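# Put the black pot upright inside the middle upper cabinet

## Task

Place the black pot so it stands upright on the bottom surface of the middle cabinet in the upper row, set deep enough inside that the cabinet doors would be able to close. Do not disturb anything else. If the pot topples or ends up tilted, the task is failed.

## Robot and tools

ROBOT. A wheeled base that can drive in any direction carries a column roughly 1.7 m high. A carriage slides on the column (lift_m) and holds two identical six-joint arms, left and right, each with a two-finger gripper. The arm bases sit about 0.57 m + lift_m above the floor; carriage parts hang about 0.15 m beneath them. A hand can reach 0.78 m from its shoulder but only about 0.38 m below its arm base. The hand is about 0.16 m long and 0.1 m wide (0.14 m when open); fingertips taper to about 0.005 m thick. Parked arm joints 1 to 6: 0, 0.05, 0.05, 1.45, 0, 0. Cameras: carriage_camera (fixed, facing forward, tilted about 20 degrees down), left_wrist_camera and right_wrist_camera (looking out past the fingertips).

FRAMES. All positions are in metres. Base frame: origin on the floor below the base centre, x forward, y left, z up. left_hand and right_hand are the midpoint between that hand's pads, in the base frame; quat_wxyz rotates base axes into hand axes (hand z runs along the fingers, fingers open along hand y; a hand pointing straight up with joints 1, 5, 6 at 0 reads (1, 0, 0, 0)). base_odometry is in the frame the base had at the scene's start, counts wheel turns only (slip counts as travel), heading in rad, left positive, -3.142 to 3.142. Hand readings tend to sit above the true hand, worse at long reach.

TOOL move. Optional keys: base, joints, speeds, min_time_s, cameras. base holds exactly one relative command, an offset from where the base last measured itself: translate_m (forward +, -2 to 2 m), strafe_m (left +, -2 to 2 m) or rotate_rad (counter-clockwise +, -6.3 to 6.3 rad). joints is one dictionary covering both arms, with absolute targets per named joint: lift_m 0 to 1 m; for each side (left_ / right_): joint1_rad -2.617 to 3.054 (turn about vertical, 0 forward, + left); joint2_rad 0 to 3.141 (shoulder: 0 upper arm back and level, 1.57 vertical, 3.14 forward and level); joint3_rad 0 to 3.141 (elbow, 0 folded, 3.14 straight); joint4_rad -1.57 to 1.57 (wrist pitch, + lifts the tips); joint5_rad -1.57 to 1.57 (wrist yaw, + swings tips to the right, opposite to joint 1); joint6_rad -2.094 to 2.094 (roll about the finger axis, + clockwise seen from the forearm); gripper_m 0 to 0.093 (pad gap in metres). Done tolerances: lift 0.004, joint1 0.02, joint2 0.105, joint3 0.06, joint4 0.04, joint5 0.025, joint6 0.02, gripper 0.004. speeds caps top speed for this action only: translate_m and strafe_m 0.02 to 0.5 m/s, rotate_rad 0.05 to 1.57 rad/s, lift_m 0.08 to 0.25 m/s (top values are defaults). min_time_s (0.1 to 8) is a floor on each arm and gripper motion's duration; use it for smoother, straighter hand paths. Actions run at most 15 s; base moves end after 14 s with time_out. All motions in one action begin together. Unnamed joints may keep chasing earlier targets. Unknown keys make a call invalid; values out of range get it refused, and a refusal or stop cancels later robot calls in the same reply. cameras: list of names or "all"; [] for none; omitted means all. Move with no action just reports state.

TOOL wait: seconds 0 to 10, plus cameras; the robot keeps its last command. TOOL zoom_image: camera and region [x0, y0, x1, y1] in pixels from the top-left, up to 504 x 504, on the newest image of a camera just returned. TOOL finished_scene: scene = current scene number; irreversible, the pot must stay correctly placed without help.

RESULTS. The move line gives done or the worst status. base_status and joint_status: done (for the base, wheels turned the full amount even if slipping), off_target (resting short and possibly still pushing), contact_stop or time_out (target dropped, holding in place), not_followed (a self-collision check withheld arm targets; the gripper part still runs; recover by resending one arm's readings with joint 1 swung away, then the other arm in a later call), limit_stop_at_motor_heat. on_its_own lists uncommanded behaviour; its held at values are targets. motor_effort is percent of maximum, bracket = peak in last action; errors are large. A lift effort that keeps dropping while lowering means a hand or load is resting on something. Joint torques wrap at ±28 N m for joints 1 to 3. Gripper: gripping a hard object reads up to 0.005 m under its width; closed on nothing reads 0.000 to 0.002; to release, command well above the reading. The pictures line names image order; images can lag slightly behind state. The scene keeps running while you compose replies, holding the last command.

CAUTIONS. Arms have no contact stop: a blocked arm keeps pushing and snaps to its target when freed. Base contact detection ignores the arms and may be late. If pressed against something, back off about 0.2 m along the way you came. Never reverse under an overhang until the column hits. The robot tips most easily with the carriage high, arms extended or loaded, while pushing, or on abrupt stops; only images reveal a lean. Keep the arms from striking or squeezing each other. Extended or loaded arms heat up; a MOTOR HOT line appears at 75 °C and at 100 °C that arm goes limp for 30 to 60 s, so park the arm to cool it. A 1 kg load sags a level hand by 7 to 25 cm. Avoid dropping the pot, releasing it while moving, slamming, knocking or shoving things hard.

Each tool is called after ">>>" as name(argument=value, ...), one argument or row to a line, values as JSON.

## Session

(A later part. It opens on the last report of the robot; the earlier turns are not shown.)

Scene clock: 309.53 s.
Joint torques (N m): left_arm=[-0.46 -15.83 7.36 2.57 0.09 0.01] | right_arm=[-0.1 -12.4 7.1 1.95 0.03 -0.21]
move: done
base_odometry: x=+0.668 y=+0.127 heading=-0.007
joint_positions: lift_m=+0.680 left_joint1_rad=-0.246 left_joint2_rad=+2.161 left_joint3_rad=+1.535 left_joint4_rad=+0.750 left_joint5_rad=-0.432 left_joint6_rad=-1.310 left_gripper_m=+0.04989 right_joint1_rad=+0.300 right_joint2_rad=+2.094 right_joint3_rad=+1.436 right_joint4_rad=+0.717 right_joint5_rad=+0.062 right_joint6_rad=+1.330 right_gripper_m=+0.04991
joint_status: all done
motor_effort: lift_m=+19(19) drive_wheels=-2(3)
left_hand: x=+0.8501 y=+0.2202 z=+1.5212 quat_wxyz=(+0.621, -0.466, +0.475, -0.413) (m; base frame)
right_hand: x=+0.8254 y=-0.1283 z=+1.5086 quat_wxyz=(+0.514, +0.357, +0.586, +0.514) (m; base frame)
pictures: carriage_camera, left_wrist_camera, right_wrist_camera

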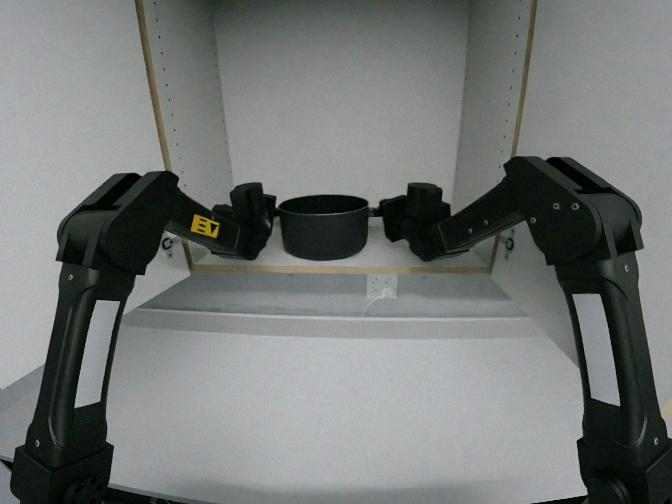

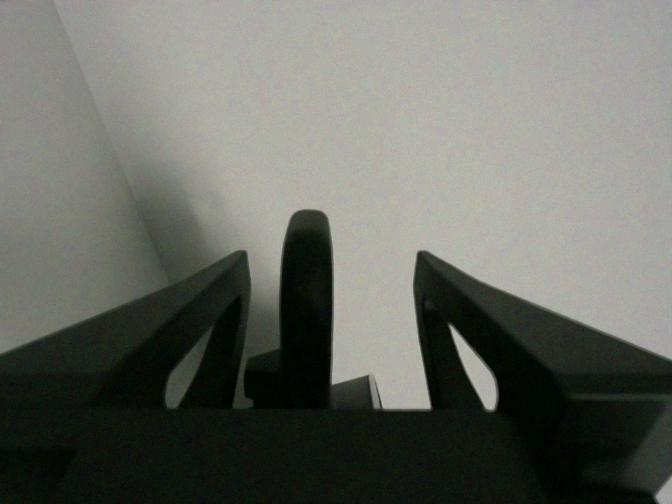

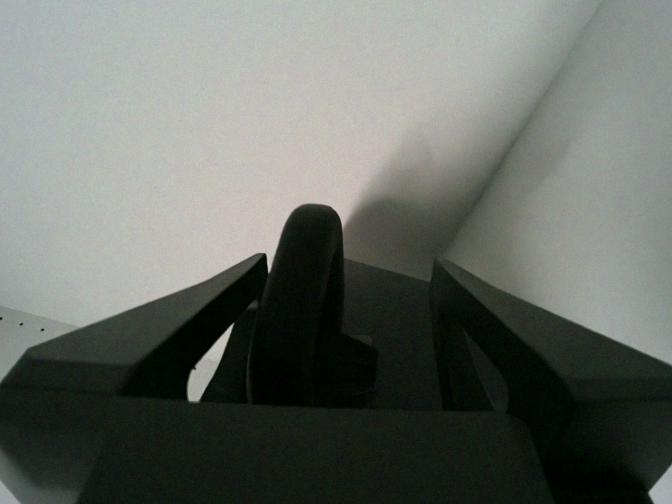

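>>> move(
  joints={"left_gripper_m": 0.075, "right_gripper_m": 0.075, "right_joint3_rad": 1.465},
  min_time_s=1,
  cameras=["left_wrist_camera", "right_wrist_camera"],
)

Scene clock: 312.67 s.
Joint torques (N m): left_arm=[-0.47 -15.88 7.39 2.56 0.11 0] | right_arm=[-0.17 -12.42 8.59 1.95 0.03 -0.2]
move: done
base_odometry: x=+0.668 y=+0.127 heading=-0.007
joint_positions: lift_m=+0.680 left_joint1_rad=-0.246 left_joint2_rad=+2.161 left_joint3_rad=+1.535 left_joint4_rad=+0.751 left_joint5_rad=-0.432 left_joint6_rad=-1.310 left_gripper_m=+0.07486 right_joint1_rad=+0.300 right_joint2_rad=+2.094 right_joint3_rad=+1.436 right_joint4_rad=+0.716 right_joint5_rad=+0.062 right_joint6_rad=+1.330 right_gripper_m=+0.07489
joint_status: all done
motor_effort: lift_m=+19(19) drive_wheels=-2(3)
left_hand: x=+0.8501 y=+0.2202 z=+1.5213 quat_wxyz=(+0.621, -0.466, +0.475, -0.413) (m; base frame)
right_hand: x=+0.8254 y=-0.1283 z=+1.5085 quat_wxyz=(+0.514, +0.358, +0.586, +0.514) (m; base frame)
pictures: left_wrist_camera, right_wrist_camera

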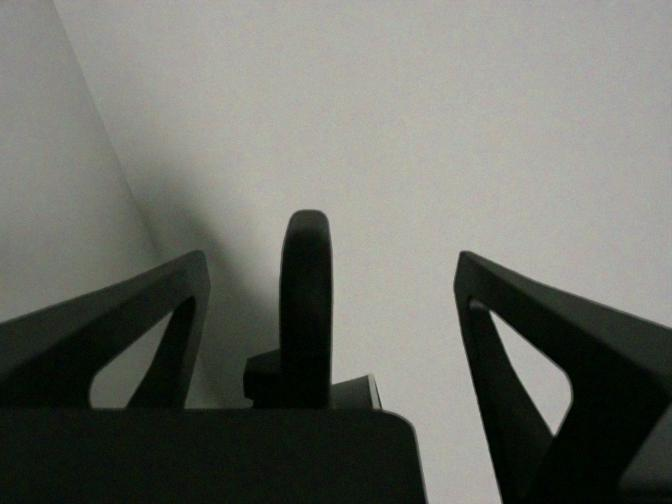

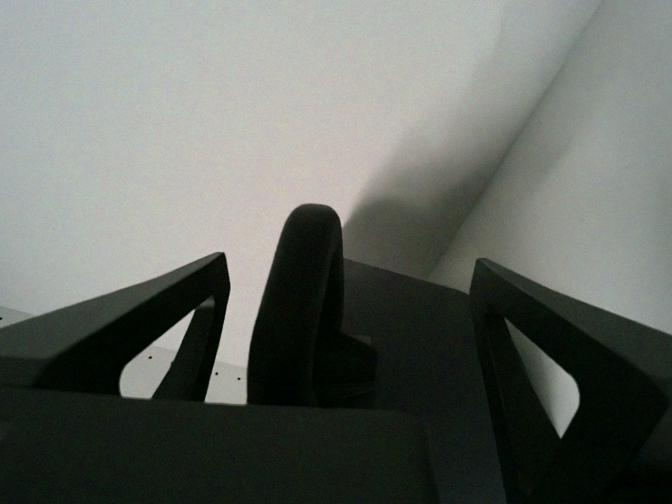

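>>> move(
  base={"translate_m": -0.2},
  speeds={"translate_m": 0.08},
  cameras=["carriage_camera"],
)

>>> move(
  base={"translate_m": -0.3},
  speeds={"translate_m": 0.2},
  cameras=["carriage_camera"],
)

>>> zoom_image(
  camera="carriage_camera",
  region=[230, 130, 450, 310],
)

Scene clock: 316.63 s.
move: done
MOTOR HOT: joint 2 (shoulder) of the left arm reports 75 °C; the controller stops that arm at 100 °C. To cool a motor, set the load down, stop pushing, or move to a pose that needs little force.
base_status: done
motor_effort: lift_m=+19(20) drive_wheels=+3(11)
pictures: carriage_camera

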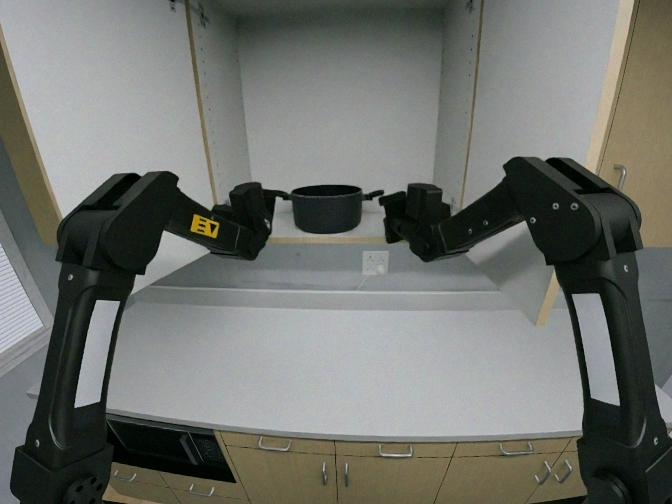

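Scene clock: 319.33 s.
Joint torques (N m): left_arm=[-0.34 -15.87 7.34 2.49 0.1 -0.01] | right_arm=[-0.14 -12.77 8.54 2.02 0.04 -0.2]
move: done
MOTOR HOT: still on. Joint 2 (shoulder) of the left arm reports 75 °C.
base_odometry: x=+0.168 y=+0.130 heading=-0.006
base_status: done
joint_positions: lift_m=+0.680 left_joint1_rad=-0.247 left_joint2_rad=+2.161 left_joint3_rad=+1.535 left_joint4_rad=+0.758 left_joint5_rad=-0.432 left_joint6_rad=-1.310 left_gripper_m=+0.07486 right_joint1_rad=+0.301 right_joint2_rad=+2.098 right_joint3_rad=+1.436 right_joint4_rad=+0.711 right_joint5_rad=+0.062 right_joint6_rad=+1.330 right_gripper_m=+0.07489
motor_effort: lift_m=+20(20) drive_wheels=-6(11)
left_hand: x=+0.8498 y=+0.2198 z=+1.5230 quat_wxyz=(+0.622, -0.465, +0.473, -0.415) (m; base frame)
right_hand: x=+0.8259 y=-0.1277 z=+1.5052 quat_wxyz=(+0.512, +0.359, +0.589, +0.512) (m; base frame)
pictures: carriage_camera

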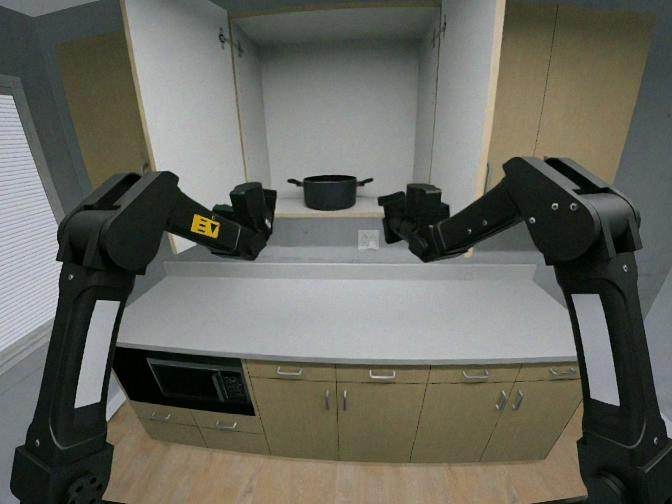

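Scaled by 2.291 from the camera's 672x504 image, which has a finer 960x720 frame.

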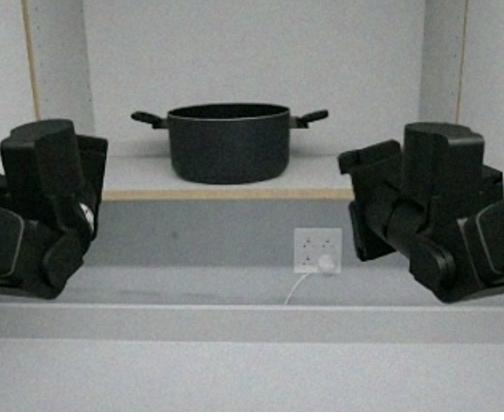

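>>> move(
  base={"translate_m": -0.2},
  speeds={"translate_m": 0.25},
  cameras=[],
)

>>> move(
  joints={"left_joint1_rad": 0, "left_joint2_rad": 0.05, "left_joint3_rad": 0.05, "left_joint4_rad": 1.45, "left_joint5_rad": 0, "left_joint6_rad": 0, "right_joint1_rad": 0, "right_joint2_rad": 0.05, "right_joint3_rad": 0.05, "right_joint4_rad": 1.45, "right_joint5_rad": 0, "right_joint6_rad": 0, "left_gripper_m": 0.0, "right_gripper_m": 0.0},
  min_time_s=3,
  cameras=["carriage_camera"],
)

>>> zoom_image(
  camera="carriage_camera",
  region=[230, 100, 450, 260],
)

Scene clock: 322.73 s.
move: done
MOTOR HOT: still on. Joint 2 (shoulder) of the left arm reports 75 °C.
base_status: done
motor_effort: lift_m=+20(20) drive_wheels=+2(12)
pictures: none

Scene clock: 326.03 s.
Joint torques (N m): left_arm=[0.5 3.62 4.53 0.05 0.17 0.16] | right_arm=[-0.54 3.77 4.27 -0.16 -0.21 -0.17]
move: done
MOTOR HOT: still on. Joint 2 (shoulder) of the left arm reports 73 °C.
base_odometry: x=-0.032 y=+0.131 heading=-0.005
joint_positions: lift_m=+0.680 left_joint1_rad=-0.006 left_joint2_rad=+0.055 left_joint3_rad=+0.054 left_joint4_rad=+1.435 left_joint5_rad=-0.014 left_joint6_rad=-0.013 left_gripper_m=+0.00020 right_joint1_rad=+0.005 right_joint2_rad=+0.055 right_joint3_rad=+0.058 right_joint4_rad=+1.440 right_joint5_rad=+0.016 right_joint6_rad=+0.015 right_gripper_m=+0.00022
joint_status: all done
motor_effort: lift_m=+20(20) drive_wheels=-6(7)
left_hand: x=+0.2577 y=+0.3056 z=+1.6858 quat_wxyz=(+0.998, -0.007, +0.068, -0.009) (m; base frame)
right_hand: x=+0.2554 y=-0.3060 z=+1.6871 quat_wxyz=(+0.998, +0.008, +0.064, +0.010) (m; base frame)
pictures: carriage_camera

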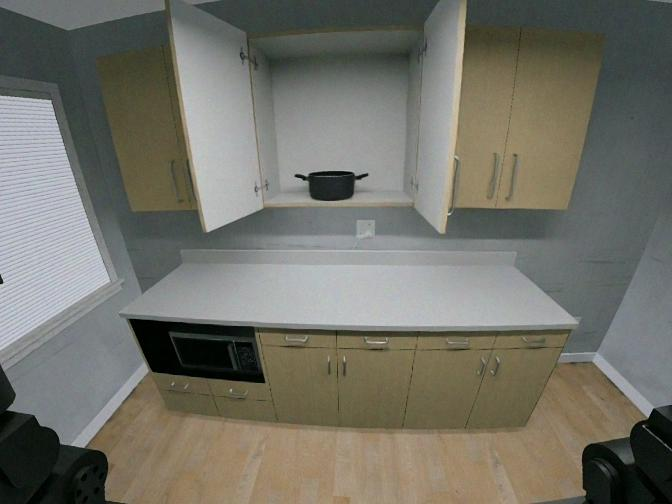

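Scaled by 2.291 from the camera's 672x504 image, which has a finer 960x720 frame.

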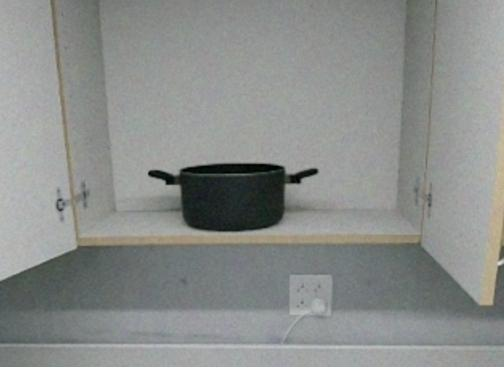

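>>> move(
  joints={"right_joint1_rad": 0.1, "right_joint2_rad": 1.9, "right_joint3_rad": 1.07, "right_joint4_rad": 0.85, "right_joint5_rad": -1.2, "right_joint6_rad": 0.0, "lift_m": 0.4},
  min_time_s=3,
  cameras=["carriage_camera"],
)

>>> zoom_image(
  camera="carriage_camera",
  region=[300, 180, 460, 300],
)

>>> move(
  joints={"right_joint1_rad": 0.1, "right_joint2_rad": 2.75, "right_joint3_rad": 1.95, "right_joint4_rad": 0.8, "right_joint5_rad": -1.2},
  min_time_s=2,
  cameras=["carriage_camera"],
)

>>> zoom_image(
  camera="carriage_camera",
  region=[300, 180, 460, 300],
)

Scene clock: 330.63 s.
move: done
MOTOR HOT: cleared for the motors of the left arm.
joint_status: all done
motor_effort: lift_m=+21(22) drive_wheels=-6(7)
pictures: carriage_camera

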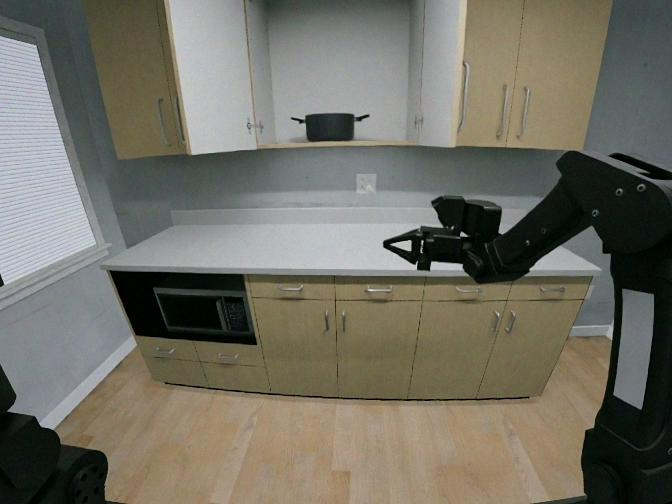

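Scaled by 3.150 from the camera's 672x504 image, which has a finer 960x720 frame.

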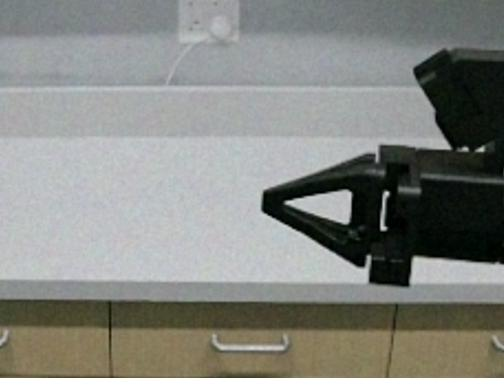

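Scene clock: 332.93 s.
Joint torques (N m): left_arm=[0.51 4.05 5 -0.01 0.15 0.14] | right_arm=[0.39 -15.84 8.03 1.55 -0.17 -0.16]
move: done
base_odometry: x=-0.032 y=+0.131 heading=-0.005
joint_positions: lift_m=+0.400 left_joint1_rad=-0.006 left_joint2_rad=+0.051 left_joint3_rad=+0.048 left_joint4_rad=+1.439 left_joint5_rad=-0.010 left_joint6_rad=-0.011 left_gripper_m=+0.00019 right_joint1_rad=+0.094 right_joint2_rad=+2.745 right_joint3_rad=+1.919 right_joint4_rad=+0.801 right_joint5_rad=-1.188 right_joint6_rad=+0.012 right_gripper_m=+0.00021
joint_status: all done
motor_effort: lift_m=+21(21) drive_wheels=-5(7)
left_hand: x=+0.2571 y=+0.3050 z=+1.4043 quat_wxyz=(+0.998, -0.005, +0.067, -0.008) (m; base frame)
right_hand: x=+0.8168 y=-0.0871 z=+1.0471 quat_wxyz=(+0.557, -0.415, +0.576, +0.431) (m; base frame)
pictures: carriage_camera

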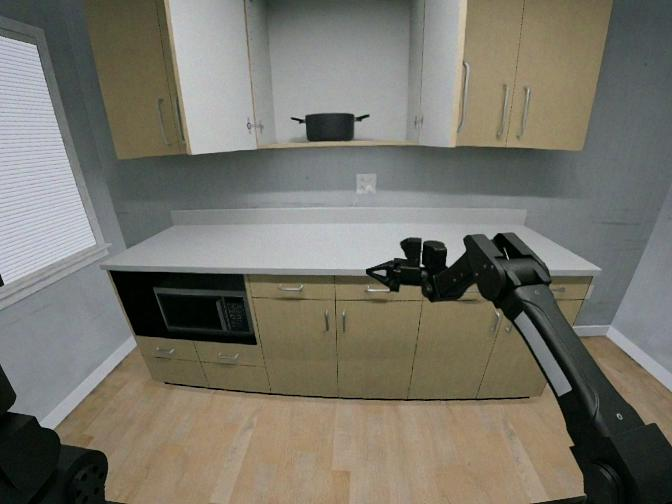

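Scaled by 3.150 from the camera's 672x504 image, which has a finer 960x720 frame.

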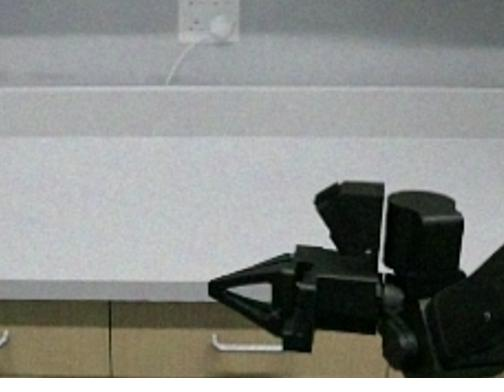

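>>> move(
  joints={"right_joint1_rad": 0, "right_joint2_rad": 0.05, "right_joint3_rad": 0.05, "right_joint4_rad": 1.45, "right_joint5_rad": 0, "right_joint6_rad": 0, "right_gripper_m": 0.093, "left_gripper_m": 0.093},
  min_time_s=3,
  cameras=[],
)

>>> wait(
  seconds=10,
  cameras=[],
)

>>> wait(
  seconds=10,
  cameras=[],
)

>>> wait(
  seconds=10,
  cameras=[],
)

>>> wait(
  seconds=10,
  cameras=[],
)

>>> wait(
  seconds=10,
  cameras=[],
)

>>> wait(
  seconds=10,
  cameras=["carriage_camera"],
)

Scene clock: 345.50 s.
move: done
joint_status: all done
motor_effort: lift_m=+21(21) drive_wheels=-6(7)
pictures: none

Scene clock: 355.50 s.
joint_status: all done
motor_effort: lift_m=+21(21) drive_wheels=-6(7)
wait: 10.00 s; at rest by 0.27 s
pictures: none

Scene clock: 365.50 s.
joint_status: all done
motor_effort: lift_m=+21(21) drive_wheels=-6(7)
wait: 10.00 s; at rest by 0.27 s
pictures: none

Scene clock: 375.50 s.
joint_status: all done
motor_effort: lift_m=+21(21) drive_wheels=-7(7)
wait: 10.00 s; at rest by 0.27 s
pictures: none

Scene clock: 385.50 s.
joint_status: all done
motor_effort: lift_m=+21(21) drive_wheels=-5(7)
wait: 10.00 s; at rest by 0.27 s
pictures: none

Scene clock: 395.50 s.
joint_status: all done
motor_effort: lift_m=+21(21) drive_wheels=-6(7)
wait: 10.00 s; at rest by 0.27 s
pictures: none

Scene clock: 405.50 s.
Joint torques (N m): left_arm=[0.54 4.03 4.98 -0.02 0.15 0.14] | right_arm=[-0.57 3.73 4.33 -0.17 0.15 -0.14]
base_odometry: x=-0.032 y=+0.131 heading=-0.005
joint_positions: lift_m=+0.400 left_joint1_rad=-0.006 left_joint2_rad=+0.051 left_joint3_rad=+0.048 left_joint4_rad=+1.440 left_joint5_rad=-0.010 left_joint6_rad=-0.011 left_gripper_m=+0.09286 right_joint1_rad=+0.006 right_joint2_rad=+0.055 right_joint3_rad=+0.057 right_joint4_rad=+1.443 right_joint5_rad=-0.014 right_joint6_rad=+0.012 right_gripper_m=+0.09289
joint_status: all done
motor_effort: lift_m=+21(21) drive_wheels=-6(7)
left_hand: x=+0.2569 y=+0.3050 z=+1.4043 quat_wxyz=(+0.998, -0.005, +0.067, -0.008) (m; base frame)
right_hand: x=+0.2548 y=-0.3008 z=+1.4069 quat_wxyz=(+0.998, -0.007, +0.063, +0.009) (m; base frame)
wait: 10.00 s; at rest by 0.27 s
pictures: carriage_camera

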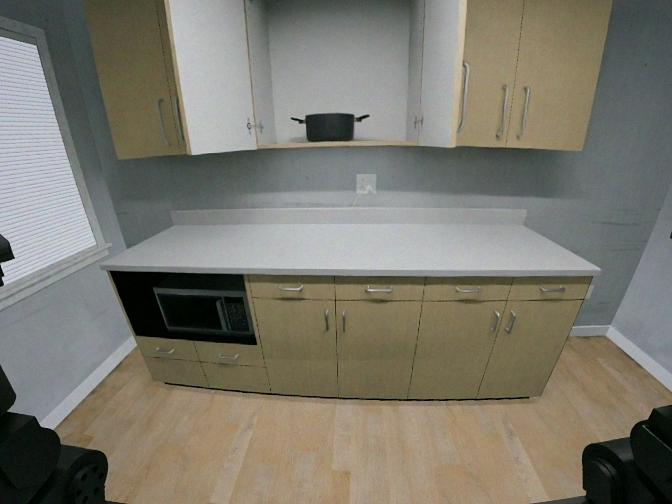

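>>> wait(
  seconds=10,
  cameras=[],
)

>>> wait(
  seconds=10,
  cameras=[],
)

>>> wait(
  seconds=10,
  cameras=[],
)

>>> wait(
  seconds=10,
  cameras=[],
)

>>> wait(
  seconds=10,
  cameras=[],
)

>>> wait(
  seconds=10,
  cameras=[],
)

>>> wait(
  seconds=10,
  cameras=[],
)

>>> wait(
  seconds=10,
  cameras=[],
)

>>> wait(
  seconds=10,
  cameras=[],
)

>>> wait(
  seconds=10,
  cameras=[],
)

>>> wait(
  seconds=10,
  cameras=[],
)

>>> wait(
  seconds=10,
  cameras=[],
)

>>> finished_scene(
  scene=1,
)

Scene clock: 416.47 s.
joint_status: all done
motor_effort: lift_m=+21(21) drive_wheels=-5(7)
wait: 10.00 s; at rest from the start
pictures: none

Scene clock: 426.47 s.
joint_status: all done
motor_effort: lift_m=+21(21) drive_wheels=-6(7)
wait: 10.00 s; at rest by 0.27 s
pictures: none

Scene clock: 436.47 s.
joint_status: all done
motor_effort: lift_m=+21(21) drive_wheels=-5(7)
wait: 10.00 s; at rest by 0.27 s
pictures: none

Scene clock: 446.47 s.
joint_status: all done
motor_effort: lift_m=+21(21) drive_wheels=-6(7)
wait: 10.00 s; at rest by 0.27 s
pictures: none

Scene clock: 456.47 s.
joint_status: all done
motor_effort: lift_m=+21(21) drive_wheels=-6(7)
wait: 10.00 s; at rest by 0.27 s
pictures: none

Scene clock: 466.47 s.
joint_status: all done
motor_effort: lift_m=+21(21) drive_wheels=-6(7)
wait: 10.00 s; at rest by 0.27 s
pictures: none

Scene clock: 476.47 s.
joint_status: all done
motor_effort: lift_m=+21(21) drive_wheels=-7(7)
wait: 10.00 s; at rest by 0.27 s
pictures: none

Scene clock: 486.47 s.
joint_status: all done
motor_effort: lift_m=+21(21) drive_wheels=-6(7)
wait: 10.00 s; at rest by 0.27 s
pictures: none

Scene clock: 496.47 s.
joint_status: all done
motor_effort: lift_m=+21(21) drive_wheels=-5(7)
wait: 10.00 s; at rest by 0.27 s
pictures: none

Scene clock: 506.47 s.
joint_status: all done
motor_effort: lift_m=+21(21) drive_wheels=-7(7)
wait: 10.00 s; at rest by 0.27 s
pictures: none

Scene clock: 516.47 s.
joint_status: all done
motor_effort: lift_m=+21(21) drive_wheels=-6(7)
wait: 10.00 s; at rest by 0.27 s
pictures: none

Scene clock: 526.47 s.
Joint torques (N m): left_arm=[0.55 4.04 5.03 -0.03 0.14 0.13] | right_arm=[-0.57 3.85 4.31 -0.15 0.13 -0.13]
base_odometry: x=-0.032 y=+0.131 heading=-0.005
joint_positions: lift_m=+0.400 left_joint1_rad=-0.006 left_joint2_rad=+0.051 left_joint3_rad=+0.048 left_joint4_rad=+1.440 left_joint5_rad=-0.010 left_joint6_rad=-0.011 left_gripper_m=+0.09286 right_joint1_rad=+0.006 right_joint2_rad=+0.055 right_joint3_rad=+0.057 right_joint4_rad=+1.443 right_joint5_rad=-0.014 right_joint6_rad=+0.012 right_gripper_m=+0.09289
joint_status: all done
motor_effort: lift_m=+21(21) drive_wheels=-6(7)
left_hand: x=+0.2569 y=+0.3050 z=+1.4043 quat_wxyz=(+0.998, -0.005, +0.067, -0.008) (m; base frame)
right_hand: x=+0.2548 y=-0.3008 z=+1.4069 quat_wxyz=(+0.998, -0.007, +0.063, +0.009) (m; base frame)
wait: 10.00 s; at rest by 0.27 s
pictures: none

The scene is finished: the task was done.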